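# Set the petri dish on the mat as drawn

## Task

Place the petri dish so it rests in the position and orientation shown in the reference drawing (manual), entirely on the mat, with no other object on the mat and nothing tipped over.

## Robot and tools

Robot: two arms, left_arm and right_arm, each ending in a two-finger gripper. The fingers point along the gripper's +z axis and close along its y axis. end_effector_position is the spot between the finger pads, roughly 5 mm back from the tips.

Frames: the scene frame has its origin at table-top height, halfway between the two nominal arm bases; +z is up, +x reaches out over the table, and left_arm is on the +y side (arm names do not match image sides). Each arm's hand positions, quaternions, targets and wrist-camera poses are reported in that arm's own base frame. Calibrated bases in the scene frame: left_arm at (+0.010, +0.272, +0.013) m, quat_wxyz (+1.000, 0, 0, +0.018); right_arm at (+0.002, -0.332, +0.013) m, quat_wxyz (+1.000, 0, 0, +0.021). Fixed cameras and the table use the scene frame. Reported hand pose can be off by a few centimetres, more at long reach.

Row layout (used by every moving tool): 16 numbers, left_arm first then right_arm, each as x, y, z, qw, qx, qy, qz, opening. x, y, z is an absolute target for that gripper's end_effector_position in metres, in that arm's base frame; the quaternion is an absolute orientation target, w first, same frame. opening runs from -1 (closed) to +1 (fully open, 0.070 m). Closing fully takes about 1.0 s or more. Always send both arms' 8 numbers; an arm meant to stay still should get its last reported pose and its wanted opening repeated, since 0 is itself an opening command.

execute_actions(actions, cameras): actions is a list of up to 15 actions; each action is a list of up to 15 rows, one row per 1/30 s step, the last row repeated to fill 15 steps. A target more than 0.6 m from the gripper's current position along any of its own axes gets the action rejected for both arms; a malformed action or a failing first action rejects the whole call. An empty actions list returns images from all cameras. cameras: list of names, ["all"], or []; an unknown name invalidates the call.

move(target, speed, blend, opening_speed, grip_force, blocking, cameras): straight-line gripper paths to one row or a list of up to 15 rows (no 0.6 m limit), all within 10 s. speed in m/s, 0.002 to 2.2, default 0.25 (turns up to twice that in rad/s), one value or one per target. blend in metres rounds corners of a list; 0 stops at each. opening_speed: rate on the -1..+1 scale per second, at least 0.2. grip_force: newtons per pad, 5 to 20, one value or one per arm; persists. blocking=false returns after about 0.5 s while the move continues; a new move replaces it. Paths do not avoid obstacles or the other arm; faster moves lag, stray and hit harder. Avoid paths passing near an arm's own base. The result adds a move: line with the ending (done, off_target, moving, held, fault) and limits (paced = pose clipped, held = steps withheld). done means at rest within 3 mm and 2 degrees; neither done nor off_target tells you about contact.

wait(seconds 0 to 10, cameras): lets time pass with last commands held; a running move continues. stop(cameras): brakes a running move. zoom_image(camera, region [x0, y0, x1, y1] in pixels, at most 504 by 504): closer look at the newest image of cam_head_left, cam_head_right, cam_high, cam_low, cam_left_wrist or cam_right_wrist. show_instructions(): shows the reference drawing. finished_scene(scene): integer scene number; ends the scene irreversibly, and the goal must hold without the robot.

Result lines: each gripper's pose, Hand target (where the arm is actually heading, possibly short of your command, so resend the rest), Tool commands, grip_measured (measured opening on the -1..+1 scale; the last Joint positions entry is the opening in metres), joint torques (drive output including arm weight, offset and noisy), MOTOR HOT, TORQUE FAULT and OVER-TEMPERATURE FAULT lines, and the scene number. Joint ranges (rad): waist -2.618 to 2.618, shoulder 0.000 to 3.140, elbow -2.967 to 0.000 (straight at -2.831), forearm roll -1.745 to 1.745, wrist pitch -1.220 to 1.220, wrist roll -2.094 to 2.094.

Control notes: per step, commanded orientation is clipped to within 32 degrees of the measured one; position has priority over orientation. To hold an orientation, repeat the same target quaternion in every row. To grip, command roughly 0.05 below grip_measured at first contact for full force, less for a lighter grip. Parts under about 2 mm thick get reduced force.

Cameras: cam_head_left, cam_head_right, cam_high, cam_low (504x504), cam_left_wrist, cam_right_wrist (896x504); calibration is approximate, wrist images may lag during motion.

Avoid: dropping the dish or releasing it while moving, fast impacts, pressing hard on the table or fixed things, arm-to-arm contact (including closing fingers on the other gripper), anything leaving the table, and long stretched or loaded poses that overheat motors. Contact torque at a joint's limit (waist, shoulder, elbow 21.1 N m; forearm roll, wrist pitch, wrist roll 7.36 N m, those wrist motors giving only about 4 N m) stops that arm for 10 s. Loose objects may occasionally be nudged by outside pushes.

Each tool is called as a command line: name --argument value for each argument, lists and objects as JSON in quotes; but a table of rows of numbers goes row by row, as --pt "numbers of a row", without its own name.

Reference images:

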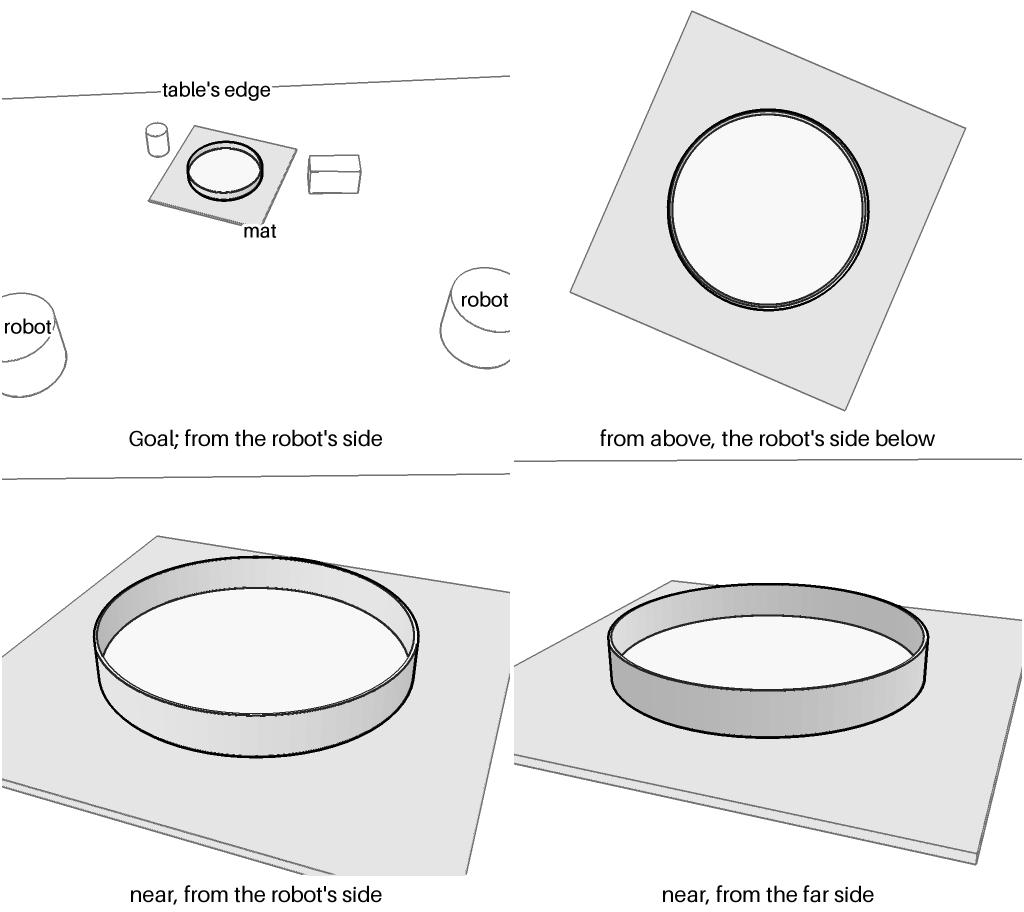

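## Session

execute_actions --actions '[]'

Scene clock: 0.00 s.
left_arm: end_effector_position=(+0.3531, -0.0116, +0.1335) grip_measured=+1.00 end_effector_quat_wxyz=(+0.129, +0.172, +0.976, +0.039) | right_arm: end_effector_position=(+0.5151, +0.0080, +0.1172) grip_measured=+0.99 end_effector_quat_wxyz=(+0.384, -0.365, +0.842, +0.105)
Joint positions: left_arm=[-0.064 1.61 -1.209 0.059 0.992 0.259 0.07] | right_arm=[-0.236 2.048 -1.519 0.934 0.802 -1.622 0.069]
Joint torques (N m): no reading
Hand target: left_arm +0.3531, -0.0116, +0.1335; +0.129, +0.172, +0.976, +0.039 | right_arm +0.5151, +0.0080, +0.1172; +0.384, -0.365, +0.842, +0.105
Tool commands: left_gripper/opening=+1.0 right_gripper/opening=+1.0
camera_calibration:
cam_left_wrist: T_world_to_cam=[[-0.324461, -0.937926, -0.122556, 0.120282], [-0.893368, 0.261282, 0.365549, 0.268195], [-0.310836, 0.228094, -0.922689, 0.360644], [0, 0, 0, 1]] pos_world=[0.390725, -0.0395196, 0.249465]
cam_right_wrist: T_world_to_cam=[[0.711679, -0.697509, 0.0836315, -0.369117], [-0.67672, -0.712639, -0.184923, 0.374432], [0.188585, 0.075011, -0.979188, 0.137086], [0, 0, 0, 1]] pos_world=[0.490226, -0.000910836, 0.234344]

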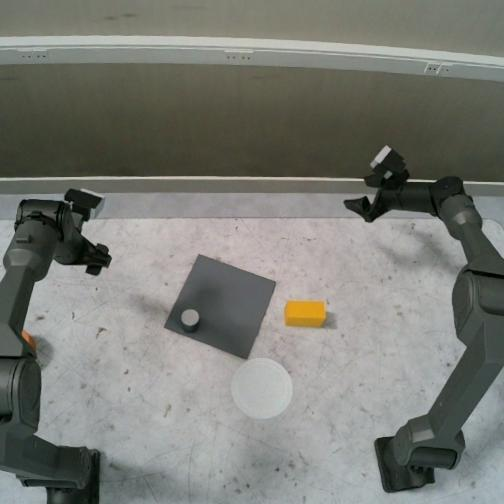

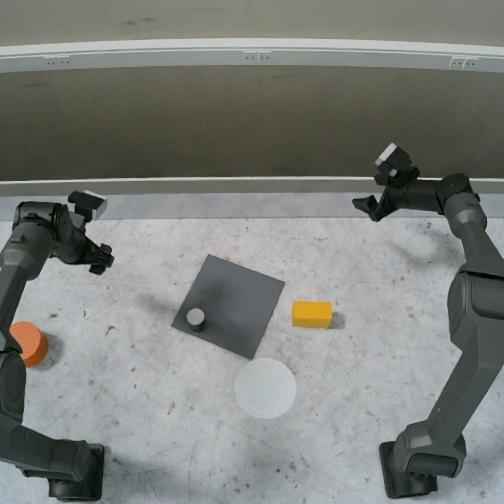

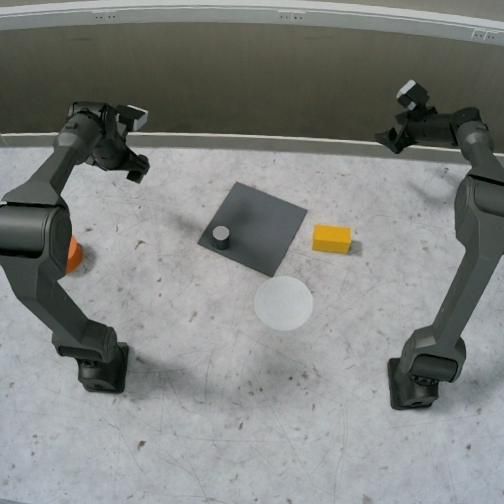

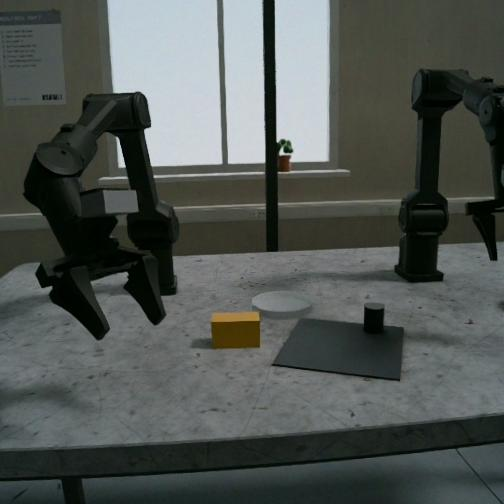

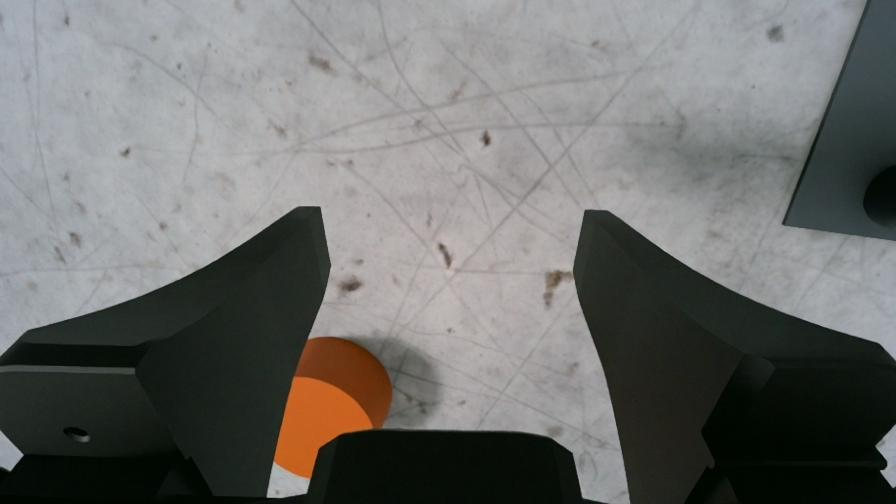

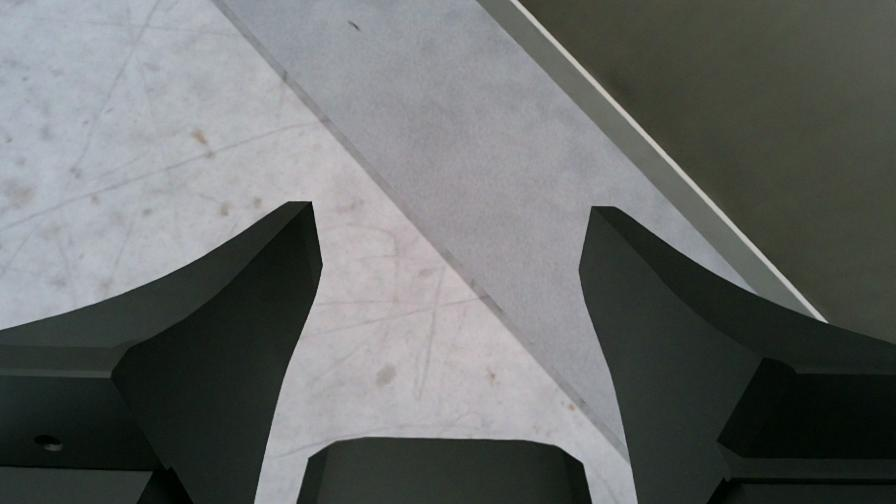

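zoom_image --camera "cam_low" --region '[230, 270, 330, 340]'

zoom_image --camera "cam_head_left" --region '[210, 340, 310, 430]'

Scaled by 5.040.

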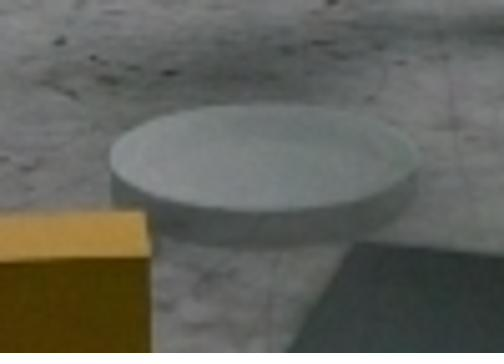

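Scaled by 5.040.

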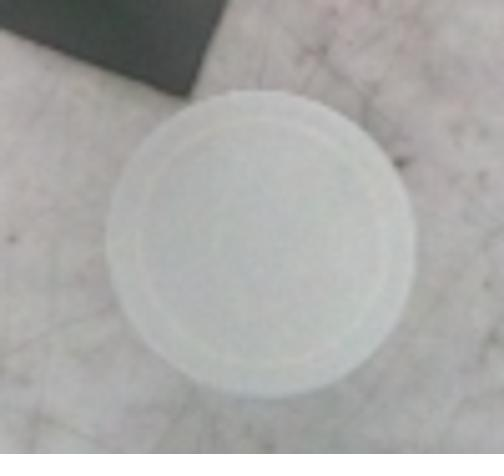

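move --pt "0.262 -0.20 0.15 0 0.342 0.940 0 1 0.20 0.08 0.20 0.12 0.021 0.99 0 1" --pt "0.262 -0.21 0.12 0 0.342 0.940 0 1 0.08 0.22 0.15 0.12 0.021 0.99 0 1" --speed 0.35 --blend '[0.03,0]' --cameras '["cam_left_wrist","cam_right_wrist"]'

zoom_image --camera "cam_right_wrist" --region '[250, 0, 750, 250]'

Scene clock: 21.57 s.
left_arm: end_effector_position=(+0.2618, -0.2098, +0.1190) grip_measured=+1.00 end_effector_quat_wxyz=(+0.017, +0.342, +0.939, -0.006) | right_arm: end_effector_position=(+0.0805, +0.2204, +0.1495) grip_measured=+0.99 end_effector_quat_wxyz=(+0.121, +0.017, +0.992, +0.036)
Joint positions: left_arm=[-0.676 1.727 -1.331 0 1.227 0.023 0.07] | right_arm=[1.44 1.29 -0.952 -0.246 1.229 1.546 0.069]
Joint torques (N m): left_arm=[-0.1 -12.06 -3.36 0.06 0.07 0.04] | right_arm=[0.26 -2.94 -4.38 -0.17 0.08 0.1]
Hand target: left_arm +0.2619, -0.2099, +0.1196; +0.018, +0.342, +0.940, -0.006 | right_arm +0.0802, +0.2201, +0.1494; +0.120, +0.017, +0.992, +0.036
Off the commanded pose: left_arm 0.001 m, 2 deg | right_arm 0.001 m, 4 deg.
joint sent to its limit (left arm) — joint 5 (wrist pitch), upper limit. The joint targets still meet the commanded pose.
joint sent to its limit (right arm) — joint 5 (wrist pitch), upper limit. The joint targets are off in orientation, not in position.
move: off_target (right_arm)
camera_calibration:
cam_left_wrist: T_world_to_cam=[[-0.643127, -0.765755, -0.00267626, 0.00826065], [-0.639724, 0.535351, 0.5515, 0.212622], [-0.420881, 0.356397, -0.834171, 0.409237], [0, 0, 0, 1]] pos_world=[0.313572, -0.253352, 0.224134]
cam_right_wrist: T_world_to_cam=[[-0.0176615, -0.994427, -0.103935, 0.237854], [-0.928191, -0.0223363, 0.371434, 0.0226015], [-0.371686, 0.103032, -0.922623, 0.265232], [0, 0, 0, 1]] pos_world=[0.123762, 0.209706, 0.261036]
Images, in order (width x height): cam_left_wrist 896x504, cam_right_wrist 896x504.

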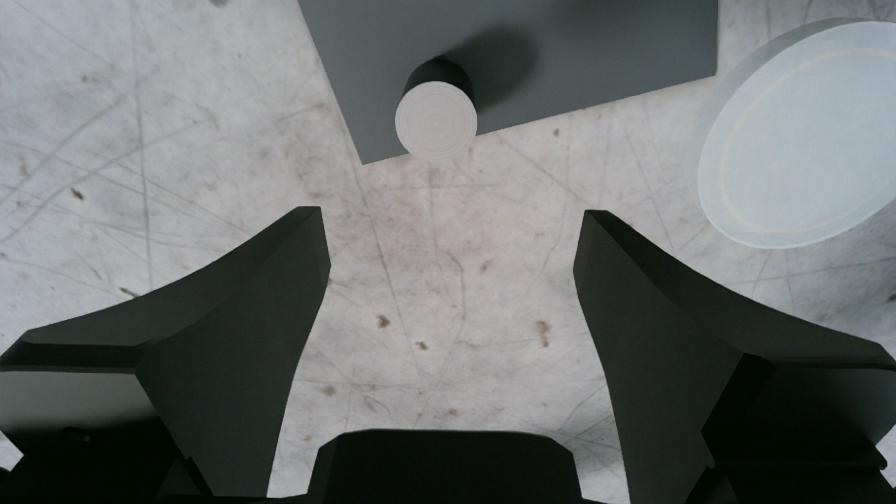

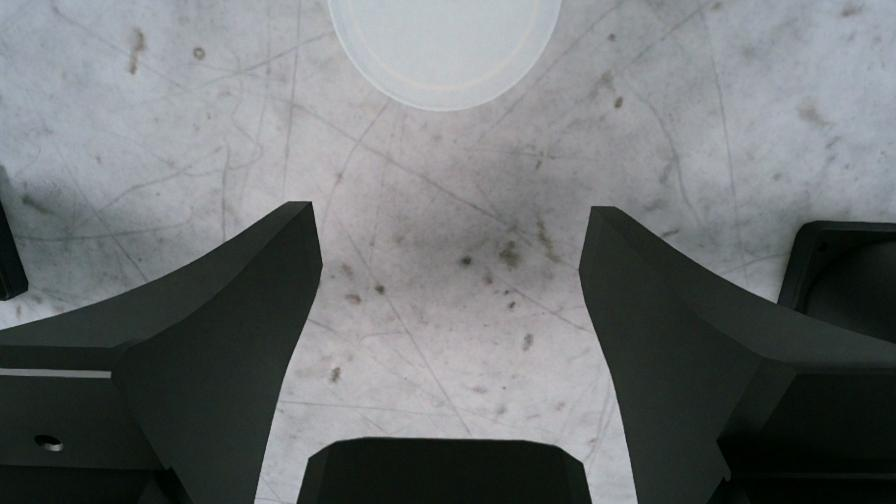

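Scaled by 1.008.

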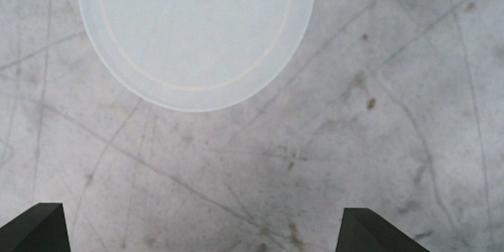

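zoom_image --camera "cam_left_wrist" --region '[660, 0, 896, 260]'

Scaled by 1.938.

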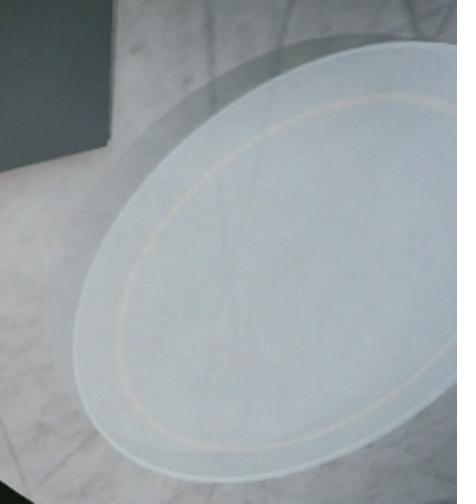

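move --pt "0.271 -0.211 0.016 0.018 0.342 0.940 -0.006 1 0.076 0.211 0.06 0.1176 -0.1785 0.974 0.0241 0.5" --pt "0.271 -0.211 0.016 0.018 0.342 0.940 -0.006 -0.3 0.076 0.211 0.06 0.1176 -0.1785 0.974 0.0241 0.5" --pt "0.271 -0.211 0.07 0.018 0.342 0.940 -0.006 -0.3 0.076 0.211 0.02 0.1176 -0.1785 0.974 0.0241 0.5" --speed '[0.15,0.15,0.15]' --cameras '["cam_left_wrist","cam_right_wrist","cam_low"]'

Scene clock: 53.37 s.
left_arm: end_effector_position=(+0.2712, -0.2113, +0.0710) grip_measured=-0.06 end_effector_quat_wxyz=(+0.019, +0.342, +0.939, -0.006) | right_arm: end_effector_position=(+0.0760, +0.2107, +0.0195) grip_measured=+0.50 end_effector_quat_wxyz=(+0.118, -0.179, +0.977, +0.023)
Joint positions: left_arm=[-0.662 1.802 -1.235 0 1.05 0.037 0.033] | right_arm=[1.431 1.471 -0.539 -0.356 0.636 1.347 0.053]
Joint torques (N m): left_arm=[0.27 -10.04 -2.69 0.02 -0.22 -0.03] | right_arm=[0.5 -3.53 -4.44 -0.11 0.1 0.05]
Hand target: left_arm +0.2710, -0.2110, +0.0700; +0.018, +0.342, +0.940, -0.006 | right_arm +0.0760, +0.2110, +0.0200; +0.118, -0.179, +0.976, +0.024
Off the commanded pose: left_arm 0.001 m, 0 deg | right_arm 0.001 m, 0 deg.
move: done
camera_calibration:
cam_left_wrist: T_world_to_cam=[[-0.643331, -0.765581, -0.00332107, 0.0131478], [-0.641941, 0.53706, 0.547246, 0.24727], [-0.417178, 0.354193, -0.836965, 0.372435], [0, 0, 0, 1]] pos_world=[0.322562, -0.254647, 0.176441]
cam_right_wrist: T_world_to_cam=[[0.360779, -0.932117, -0.0315673, 0.17128], [-0.860434, -0.345711, 0.374348, 0.129544], [-0.359849, -0.107895, -0.926751, 0.188284], [0, 0, 0, 1]] pos_world=[0.117424, 0.224753, 0.131404]
Images, in order (width x height): cam_low 504x504, cam_left_wrist 896x504, cam_right_wrist 896x504.

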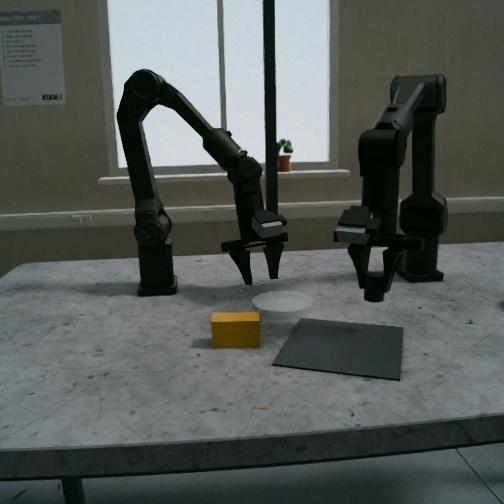

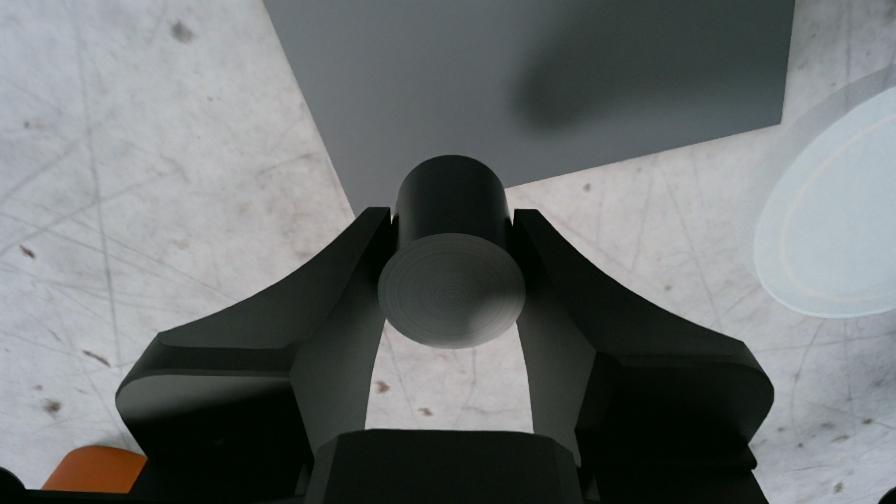

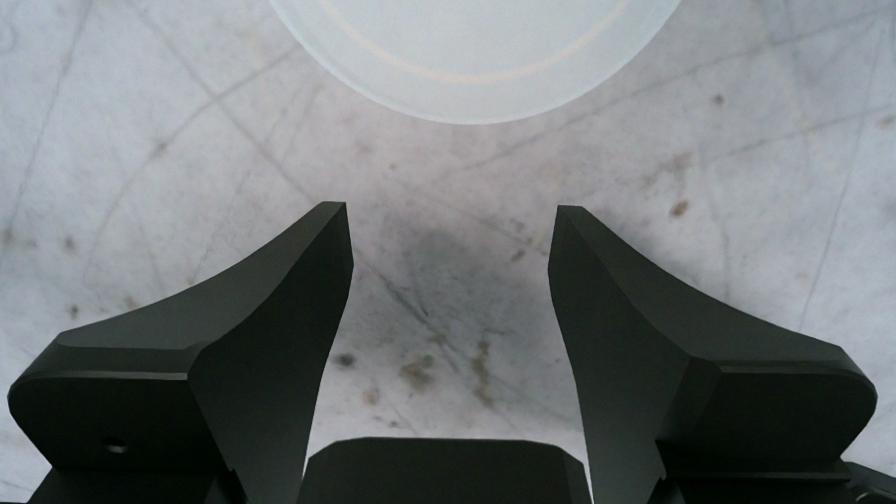

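move --pt "0.30 -0.19 0.10 0.018 0.342 0.940 -0.006 -0.3 0.078 0.206 0.0 0.1176 -0.1785 0.974 0.0241 0.5" --pt "0.372 -0.152 0.05 0.018 0.342 0.940 -0.006 -0.3 0.10 0.2145 -0.002 0.1176 -0.1785 0.974 0.0241 0.5" --pt "0.372 -0.152 0.0145 0.018 0.342 0.940 -0.006 -0.3 0.125 0.224 -0.002 0.1176 -0.1785 0.974 0.0241 0.5" --pt "0.372 -0.152 0.0145 0.018 0.342 0.940 -0.006 0.5 0.125 0.224 -0.002 0.1176 -0.1785 0.974 0.0241 0.5" --pt "0.372 -0.152 0.09 0.018 0.342 0.940 -0.006 0.5 0.174 0.2435 -0.002 0.1176 -0.1785 0.974 0.0241 0.5" --speed '[0.2,0.15,0.08,0.1,0.1]' --blend '[0.02,0.004,0,0,0]' --cameras '["cam_left_wrist","cam_right_wrist","cam_head_left","cam_low"]'

Scene clock: 66.53 s.
left_arm: end_effector_position=(+0.3724, -0.1520, +0.0909) grip_measured=+0.50 end_effector_quat_wxyz=(+0.020, +0.342, +0.940, -0.006) | right_arm: end_effector_position=(+0.1744, +0.2435, -0.0021) grip_measured=+0.50 end_effector_quat_wxyz=(+0.118, -0.179, +0.976, +0.024)
Joint positions: left_arm=[-0.381 1.98 -1.588 -0.012 1.226 0.32 0.052] | right_arm=[1.061 1.73 -0.745 -0.315 0.504 0.962 0.053]
Joint torques (N m): left_arm=[-0.29 -12.53 -2.66 0.04 -0.01 -0.06] | right_arm=[0.78 -5.09 -3.38 -0.12 0 0.22]
Hand target: left_arm +0.3720, -0.1520, +0.0900; +0.018, +0.342, +0.940, -0.006 | right_arm +0.1740, +0.2435, -0.0020; +0.118, -0.179, +0.976, +0.024
Off the commanded pose: left_arm 0.001 m, 0 deg | right_arm 0.000 m, 0 deg.
joint sent to its limit (left arm) — joint 5 (wrist pitch), upper limit. The joint targets still meet the commanded pose.
move: done
camera_calibration:
cam_left_wrist: T_world_to_cam=[[-0.642487, -0.76629, -0.00310547, 0.123258], [-0.642849, 0.536774, 0.54646, 0.269924], [-0.41708, 0.35309, -0.837479, 0.410113], [0, 0, 0, 1]] pos_world=[0.423762, -0.195244, 0.196342]
cam_right_wrist: T_world_to_cam=[[0.36138, -0.931839, -0.0328613, 0.165561], [-0.860345, -0.346826, 0.373522, 0.233839], [-0.359459, -0.106711, -0.927039, 0.206903], [0, 0, 0, 1]] pos_world=[0.215725, 0.257456, 0.109903]
Images, in order (width x height): cam_head_left 504x504, cam_low 504x504, cam_left_wrist 896x504, cam_right_wrist 896x504.

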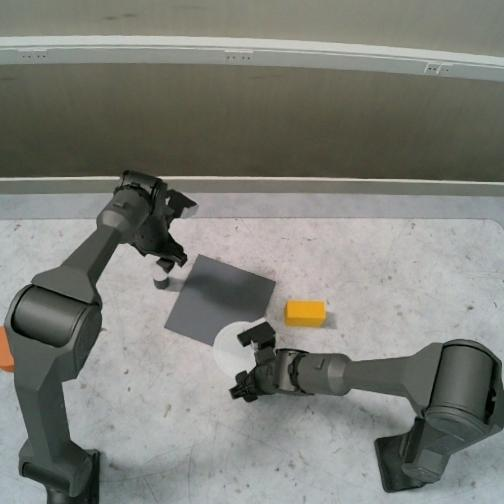

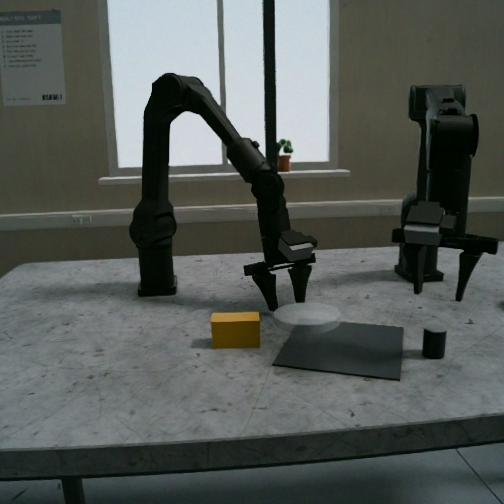

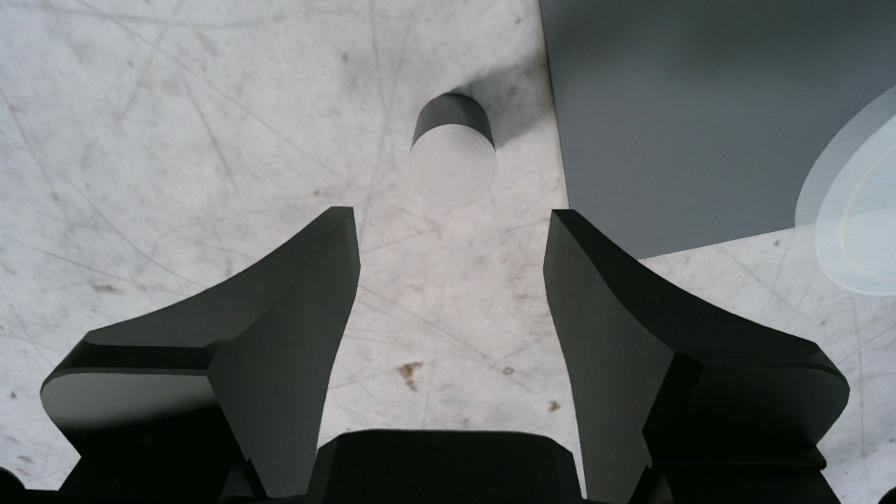

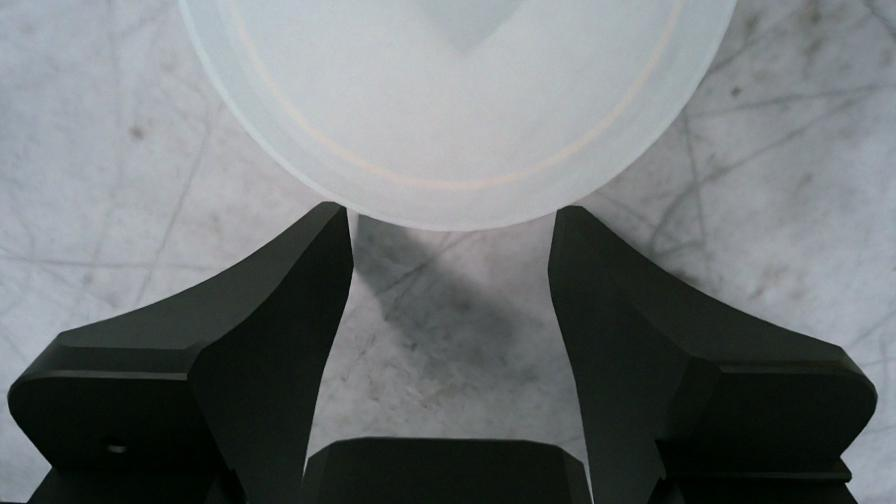

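move --pt "0.35 -0.17 0.13 0.018 0.342 0.940 -0.006 0.5 0.174 0.2435 -0.002 0.1176 -0.1785 0.974 0.0241 0.5" --pt "0.31 -0.23 0.09 0.069 -0.1665 0.9089 -0.3764 -1 0.174 0.2435 -0.002 0.1176 -0.1785 0.974 0.0241 0.5" --pt "0.290 -0.270 0.03 0.069 -0.1665 0.9089 -0.3764 -1 0.174 0.2435 -0.002 0.1176 -0.1785 0.974 0.0241 0.5" --pt "0.280 -0.280 0.007 0.069 -0.1665 0.9089 -0.3764 -1 0.174 0.2435 -0.002 0.1176 -0.1785 0.974 0.0241 0.5" --speed '[0.2,0.2,0.15,0.1]' --blend '[0.02,0.005,0.005,0]' --cameras '["cam_left_wrist","cam_head_left","cam_low"]'

zoom_image --camera "cam_low" --region '[220, 260, 400, 380]'

zoom_image --camera "cam_head_left" --region '[150, 240, 320, 420]'

Scene clock: 87.30 s.
left_arm: end_effector_position=(+0.2794, -0.2799, +0.0063) grip_measured=-1.00 end_effector_quat_wxyz=(+0.048, -0.161, +0.918, -0.360) | right_arm: end_effector_position=(+0.1741, +0.2437, -0.0021) grip_measured=+0.50 end_effector_quat_wxyz=(+0.118, -0.179, +0.976, +0.024)
Joint positions: left_arm=[-0.528 1.904 -0.759 -1.737 0.479 0.734 0] | right_arm=[1.062 1.73 -0.745 -0.315 0.504 0.963 0.052]
Joint torques (N m): left_arm=[0.54 -12.17 -2.42 -0.17 0.55 0] | right_arm=[0.85 -5.16 -3.35 -0.23 -0.01 0.22]
Hand target: left_arm +0.2802, -0.2800, +0.0073; +0.049, -0.161, +0.917, -0.361 | right_arm +0.1740, +0.2435, -0.0020; +0.118, -0.179, +0.976, +0.024
Off the commanded pose: left_arm 0.001 m, 3 deg | right_arm 0.000 m, 0 deg.
joint sent to its limit (left arm) — joint 4 (forearm roll), lower limit. The joint targets are off in orientation, not in position.
move: off_target (left_arm); blend cut to 0 m at target 2
camera_calibration:
cam_left_wrist: T_world_to_cam=[[0.260688, -0.690015, 0.675219, -0.269987], [-0.886579, 0.105725, 0.450332, 0.273044], [-0.382124, -0.716031, -0.584192, 0.0350695], [0, 0, 0, 1]] pos_world=[0.325858, -0.190052, 0.0798271]
Images, in order (width x height): cam_head_left 504x504, cam_low 504x504, cam_left_wrist 896x504.

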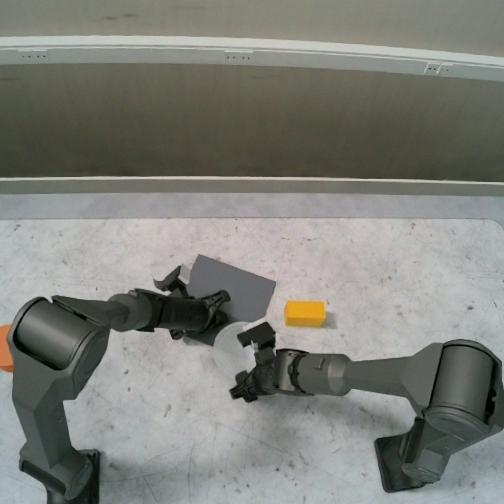

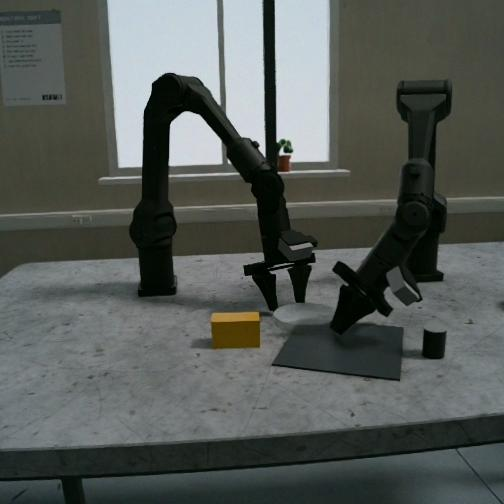

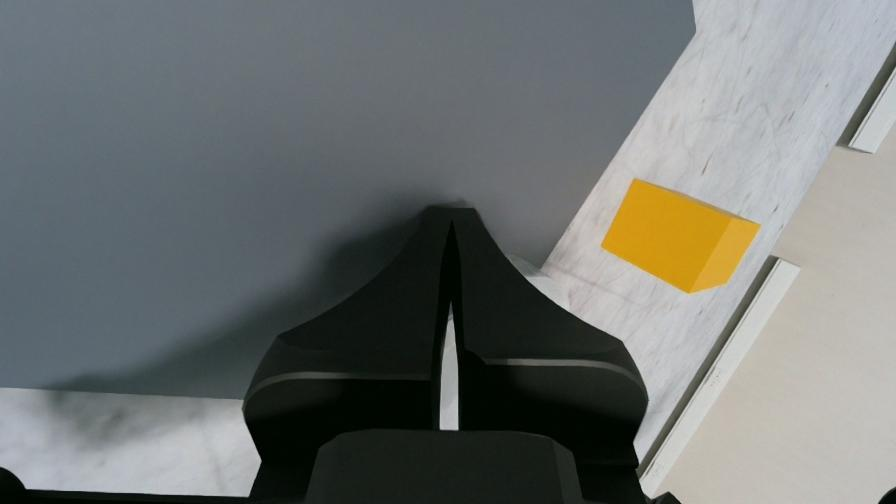

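Scaled by 2.800.

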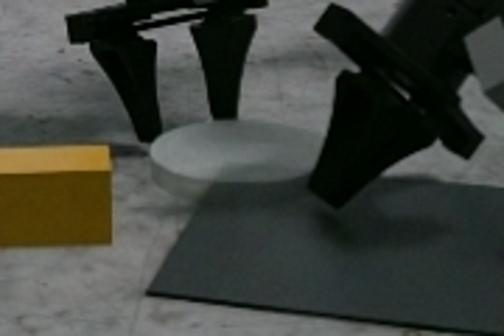

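Scaled by 2.800.

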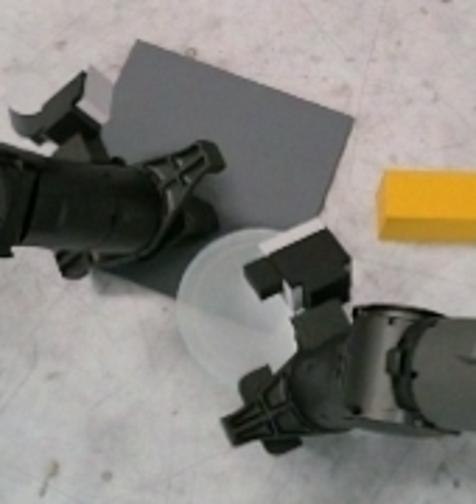

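move --pt "0.280 -0.280 0.007 0.049 -0.161 0.917 -0.361 -1 0.1825 0.2467 -0.002 0.1176 -0.1785 0.974 0.0241 0.5" --pt "0.280 -0.280 0.007 0.049 -0.161 0.917 -0.361 -1 0.183 0.2469 0.020 0.1176 -0.1785 0.974 0.0241 0.5" --speed 0.05 --blend '[0.001,0]' --cameras '["cam_right_wrist","cam_low"]'

zoom_image --camera "cam_low" --region '[220, 260, 400, 380]'

Scene clock: 106.57 s.
left_arm: end_effector_position=(+0.2800, -0.2801, +0.0073) grip_measured=-1.00 end_effector_quat_wxyz=(+0.049, -0.161, +0.917, -0.361) | right_arm: end_effector_position=(+0.1833, +0.2473, +0.0206) grip_measured=+0.50 end_effector_quat_wxyz=(+0.119, -0.179, +0.976, +0.025)
Joint positions: left_arm=[-0.527 1.903 -0.76 -1.737 0.48 0.734 0] | right_arm=[1.038 1.69 -0.811 -0.261 0.601 0.878 0.052]
Joint torques (N m): left_arm=[-0.27 -10.01 -1.81 -0.12 0.46 0.09] | right_arm=[0.14 -4.26 -3.45 -0.15 -0.23 0.21]
Hand target: left_arm +0.2800, -0.2800, +0.0070; +0.049, -0.161, +0.917, -0.361 | right_arm +0.1830, +0.2469, +0.0200; +0.118, -0.179, +0.976, +0.024
Off the commanded pose: left_arm 0.000 m, 0 deg | right_arm 0.001 m, 0 deg.
joint sent to its limit (left arm) — joint 4 (forearm roll), lower limit. The joint targets still meet the commanded pose.
move: done
camera_calibration:
cam_right_wrist: T_world_to_cam=[[0.361692, -0.931689, -0.033671, 0.16648], [-0.860542, -0.347531, 0.372412, 0.234558], [-0.358674, -0.105723, -0.927457, 0.231115], [0, 0, 0, 1]] pos_world=[0.224527, 0.261058, 0.132603]
Images, in order (width x height): cam_low 504x504, cam_right_wrist 896x504.

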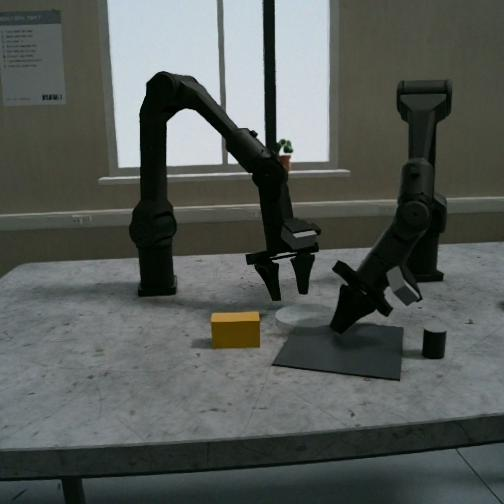

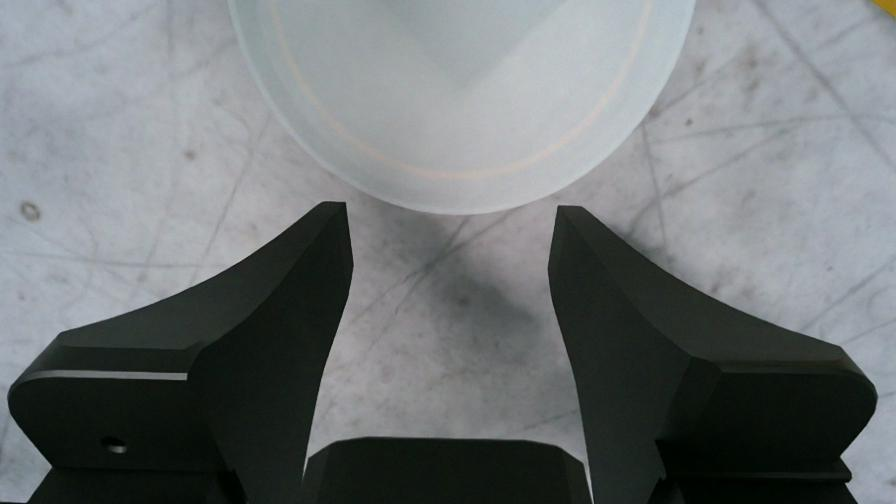

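Scaled by 2.800.

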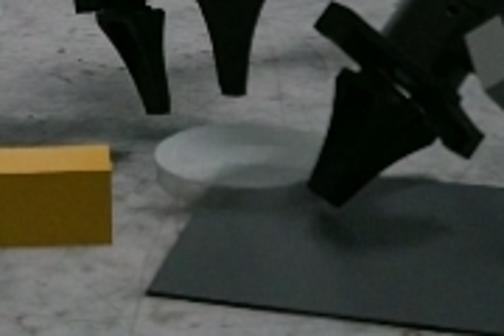

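move --pt "0.280 -0.280 0.007 0.049 -0.161 0.917 -0.361 -1 0.170 0.242 0.02 0.1176 -0.1785 0.974 0.0241 0.5" --pt "0.280 -0.280 0.007 0.049 -0.161 0.917 -0.361 -1 0.170 0.242 -0.002 0.1176 -0.1785 0.974 0.0241 0.5" --pt "0.280 -0.280 0.007 0.049 -0.161 0.917 -0.361 -1 0.189 0.2492 -0.002 0.1176 -0.1785 0.974 0.0241 0.5" --speed '[0.12,0.12,0.05]' --cameras '["cam_right_wrist","cam_low"]'

zoom_image --camera "cam_low" --region '[220, 260, 400, 380]'

Scene clock: 113.40 s.
left_arm: end_effector_position=(+0.2826, -0.2783, +0.0072) grip_measured=-1.00 end_effector_quat_wxyz=(+0.052, -0.163, +0.917, -0.360) | right_arm: end_effector_position=(+0.1871, +0.2477, -0.0027) grip_measured=+0.50 end_effector_quat_wxyz=(+0.115, -0.179, +0.977, +0.021)
Joint positions: left_arm=[-0.523 1.903 -0.762 -1.737 0.474 0.734 0] | right_arm=[1.026 1.763 -0.793 -0.292 0.52 0.905 0.053]
Joint torques (N m): left_arm=[-5.16 -9.27 0.62 -0.04 3.75 -0.01] | right_arm=[-3 -4.05 -9.82 -1.18 -2.2 0.25]
Hand target: left_arm +0.2800, -0.2800, +0.0070; +0.049, -0.161, +0.917, -0.361 | right_arm +0.1890, +0.2492, -0.0020; +0.118, -0.179, +0.976, +0.024
Off the commanded pose: left_arm 0.003 m, 0 deg | right_arm 0.002 m, 0 deg.
joint sent to its limit (left arm) — joint 4 (forearm roll), lower limit. The joint targets still meet the commanded pose.
move: done
camera_calibration:
cam_right_wrist: T_world_to_cam=[[0.360989, -0.932134, -0.028513, 0.164973], [-0.858707, -0.344167, 0.3797, 0.245597], [-0.363744, -0.112583, -0.92467, 0.213541], [0, 0, 0, 1]] pos_world=[0.229017, 0.262345, 0.108906]
Images, in order (width x height): cam_low 504x504, cam_right_wrist 896x504.

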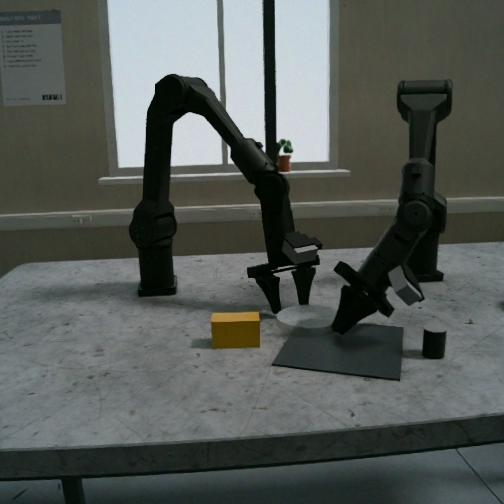

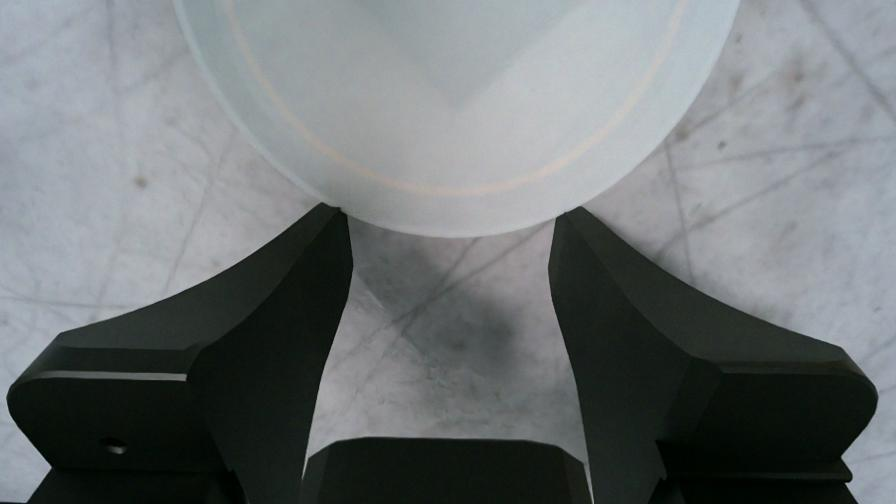

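Scaled by 2.800.

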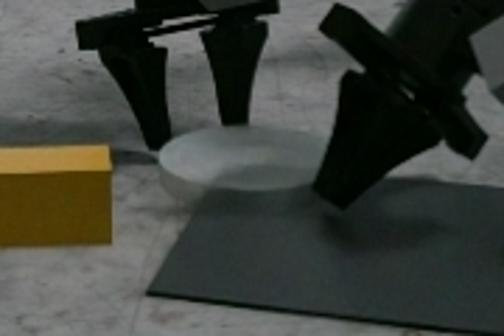

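move --pt "0.280 -0.280 0.007 0.049 -0.161 0.917 -0.361 -1 0.1887 0.249 0.0215 0.1176 -0.1785 0.974 0.0241 0.5" --pt "0.281 -0.2796 0.007 0.049 -0.161 0.917 -0.361 -1 0.1965 0.252 0.0435 0.1176 -0.1785 0.974 0.0241 0.5" --pt "0.281 -0.2796 0.007 0.049 -0.161 0.917 -0.361 -1 0.2025 0.2543 0.053 0.1176 -0.1785 0.974 0.0241 0.5" --speed 0.05 --blend '[0.003,0.003,0]' --cameras '["cam_right_wrist","cam_low"]'

zoom_image --camera "cam_low" --region '[220, 260, 400, 380]'

Scene clock: 121.27 s.
left_arm: end_effector_position=(+0.2831, -0.2758, +0.0038) grip_measured=-1.00 end_effector_quat_wxyz=(+0.055, -0.165, +0.920, -0.352) | right_arm: end_effector_position=(+0.2030, +0.2541, +0.0535) grip_measured=+0.51 end_effector_quat_wxyz=(+0.118, -0.178, +0.977, +0.024)
Joint positions: left_arm=[-0.525 1.906 -0.762 -1.733 0.458 0.732 0] | right_arm=[0.99 1.667 -0.942 -0.203 0.743 0.766 0.053]
Joint torques (N m): left_arm=[-5.6 -12.14 -0.36 0.62 4.47 -0.02] | right_arm=[-2.36 -2.06 -6.47 -1.12 -1.88 0.4]
Hand target: left_arm +0.2810, -0.2796, +0.0070; +0.049, -0.161, +0.917, -0.361 | right_arm +0.2025, +0.2543, +0.0530; +0.118, -0.179, +0.976, +0.024
Off the commanded pose: left_arm 0.005 m, 1 deg | right_arm 0.001 m, 0 deg.
move: off_target (left_arm)
camera_calibration:
cam_right_wrist: T_world_to_cam=[[0.360202, -0.932276, -0.0334053, 0.167275], [-0.861011, -0.346023, 0.37273, 0.241277], [-0.359046, -0.105496, -0.927338, 0.269423], [0, 0, 0, 1]] pos_world=[0.244225, 0.267857, 0.165503]
Images, in order (width x height): cam_low 504x504, cam_right_wrist 896x504.

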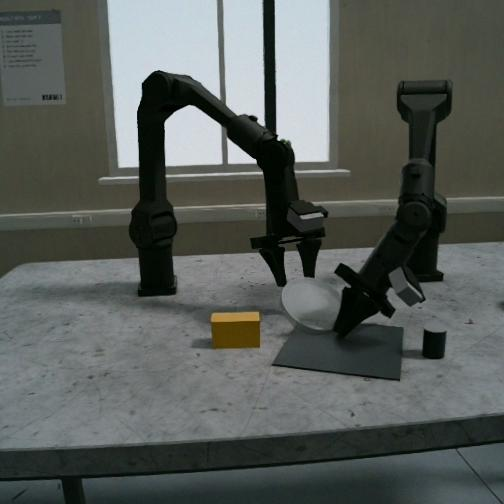

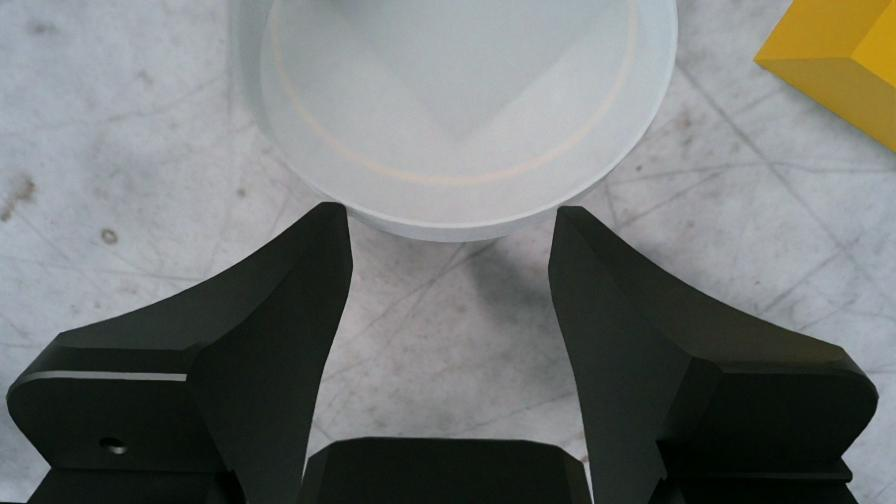

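Scaled by 2.800.

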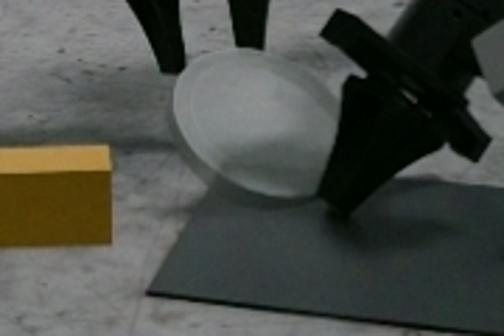

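move --pt "0.2815 -0.2794 0.007 0.049 -0.161 0.917 -0.361 -1 0.2105 0.2573 0.0625 0.1176 -0.1785 0.974 0.0241 0.5" --pt "0.283 -0.279 0.007 0.049 -0.161 0.917 -0.361 -1 0.2195 0.2608 0.0695 0.1176 -0.1785 0.974 0.0241 0.5" --pt "0.283 -0.279 0.007 0.049 -0.161 0.917 -0.361 -1 0.2295 0.2646 0.0745 0.1176 -0.1785 0.974 0.0241 0.5" --speed 0.05 --blend '[0.003,0.003,0]' --cameras '["cam_right_wrist","cam_low"]'

zoom_image --camera "cam_low" --region '[220, 260, 400, 380]'

Scene clock: 130.63 s.
left_arm: end_effector_position=(+0.2865, -0.2751, +0.0052) grip_measured=-1.00 end_effector_quat_wxyz=(+0.057, -0.165, +0.919, -0.352) | right_arm: end_effector_position=(+0.2294, +0.2650, +0.0772) grip_measured=+0.52 end_effector_quat_wxyz=(+0.120, -0.179, +0.976, +0.027)
Joint positions: left_arm=[-0.519 1.906 -0.769 -1.722 0.457 0.725 0] | right_arm=[0.936 1.7 -1.091 -0.168 0.843 0.673 0.053]
Joint torques (N m): left_arm=[-5.76 -7.47 1.07 0.7 4.45 -0.11] | right_arm=[-3.41 7.88 0.19 -0.98 -2.85 0.28]
Hand target: left_arm +0.2830, -0.2789, +0.0070; +0.049, -0.161, +0.917, -0.361 | right_arm +0.2295, +0.2646, +0.0745; +0.118, -0.179, +0.976, +0.024
Off the commanded pose: left_arm 0.006 m, 1 deg | right_arm 0.003 m, 0 deg.
move: off_target (left_arm)
camera_calibration:
cam_right_wrist: T_world_to_cam=[[0.361929, -0.931477, -0.0368392, 0.168424], [-0.861386, -0.349281, 0.368804, 0.260273], [-0.356399, -0.101748, -0.928777, 0.300487], [0, 0, 0, 1]] pos_world=[0.270331, 0.278366, 0.189301]
Images, in order (width x height): cam_low 504x504, cam_right_wrist 896x504.

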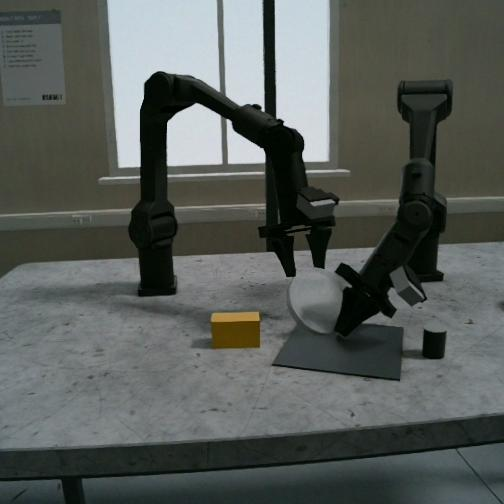

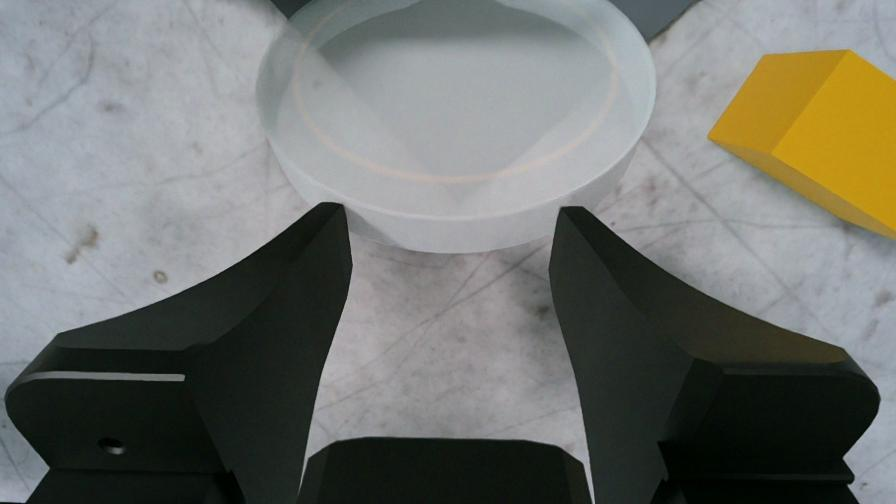

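Scaled by 2.800.

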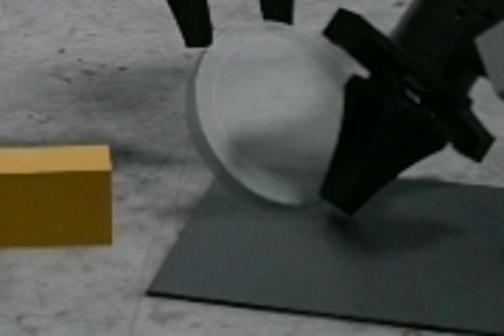

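move --pt "0.287 -0.278 0.007 0.049 -0.161 0.917 -0.361 -1 0.2305 0.265 0.0785 0.1176 -0.1785 0.974 0.0241 0.5" --pt "0.2885 -0.2775 0.007 0.049 -0.161 0.917 -0.361 -1 0.2415 0.269 0.0845 0.1176 -0.1785 0.974 0.0241 0.5" --pt "0.290 -0.277 0.007 0.049 -0.161 0.917 -0.361 -1 0.2525 0.2733 0.0885 0.1176 -0.1785 0.974 0.0241 0.5" --speed 0.05 --blend '[0.001,0.003,0]' --cameras '["cam_right_wrist","cam_low"]'

zoom_image --camera "cam_low" --region '[220, 260, 400, 380]'

Scene clock: 139.07 s.
left_arm: end_effector_position=(+0.2886, -0.2785, +0.0070) grip_measured=-1.00 end_effector_quat_wxyz=(+0.047, -0.159, +0.917, -0.362) | right_arm: end_effector_position=(+0.2531, +0.2735, +0.0896) grip_measured=+0.51 end_effector_quat_wxyz=(+0.119, -0.179, +0.976, +0.025)
Joint positions: left_arm=[-0.503 1.921 -0.791 -1.684 0.495 0.7 0] | right_arm=[0.894 1.754 -1.218 -0.148 0.913 0.61 0.053]
Joint torques (N m): left_arm=[-3.12 -9.99 0.35 0.47 2.16 -0.05] | right_arm=[-1.06 6.08 4.11 -0.23 -0.44 0.28]
Hand target: left_arm +0.2900, -0.2770, +0.0070; +0.049, -0.161, +0.917, -0.361 | right_arm +0.2525, +0.2733, +0.0885; +0.118, -0.179, +0.976, +0.024
Off the commanded pose: left_arm 0.002 m, 0 deg | right_arm 0.001 m, 0 deg.
move: done
camera_calibration:
cam_right_wrist: T_world_to_cam=[[0.360891, -0.931963, -0.0346923, 0.168343], [-0.861334, -0.347342, 0.370753, 0.278355], [-0.357578, -0.10392, -0.928083, 0.322237], [0, 0, 0, 1]] pos_world=[0.294228, 0.28706, 0.201702]
Images, in order (width x height): cam_low 504x504, cam_right_wrist 896x504.

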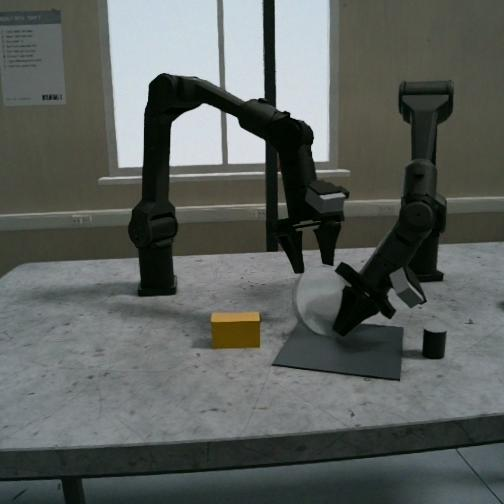

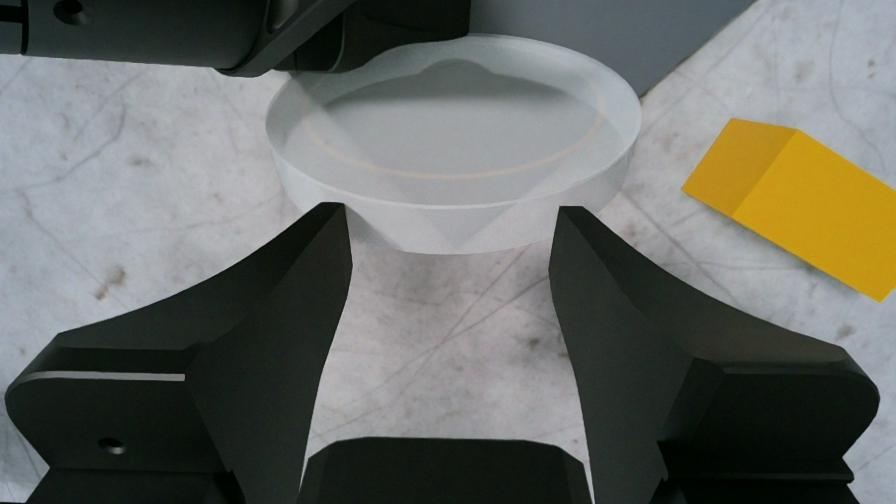

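Scaled by 2.800.

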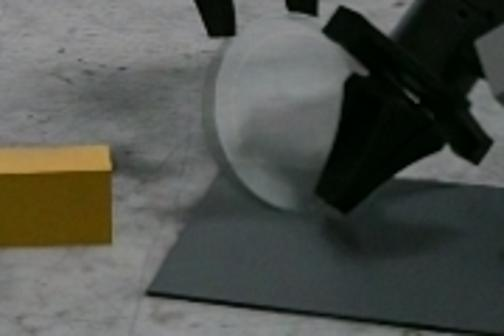

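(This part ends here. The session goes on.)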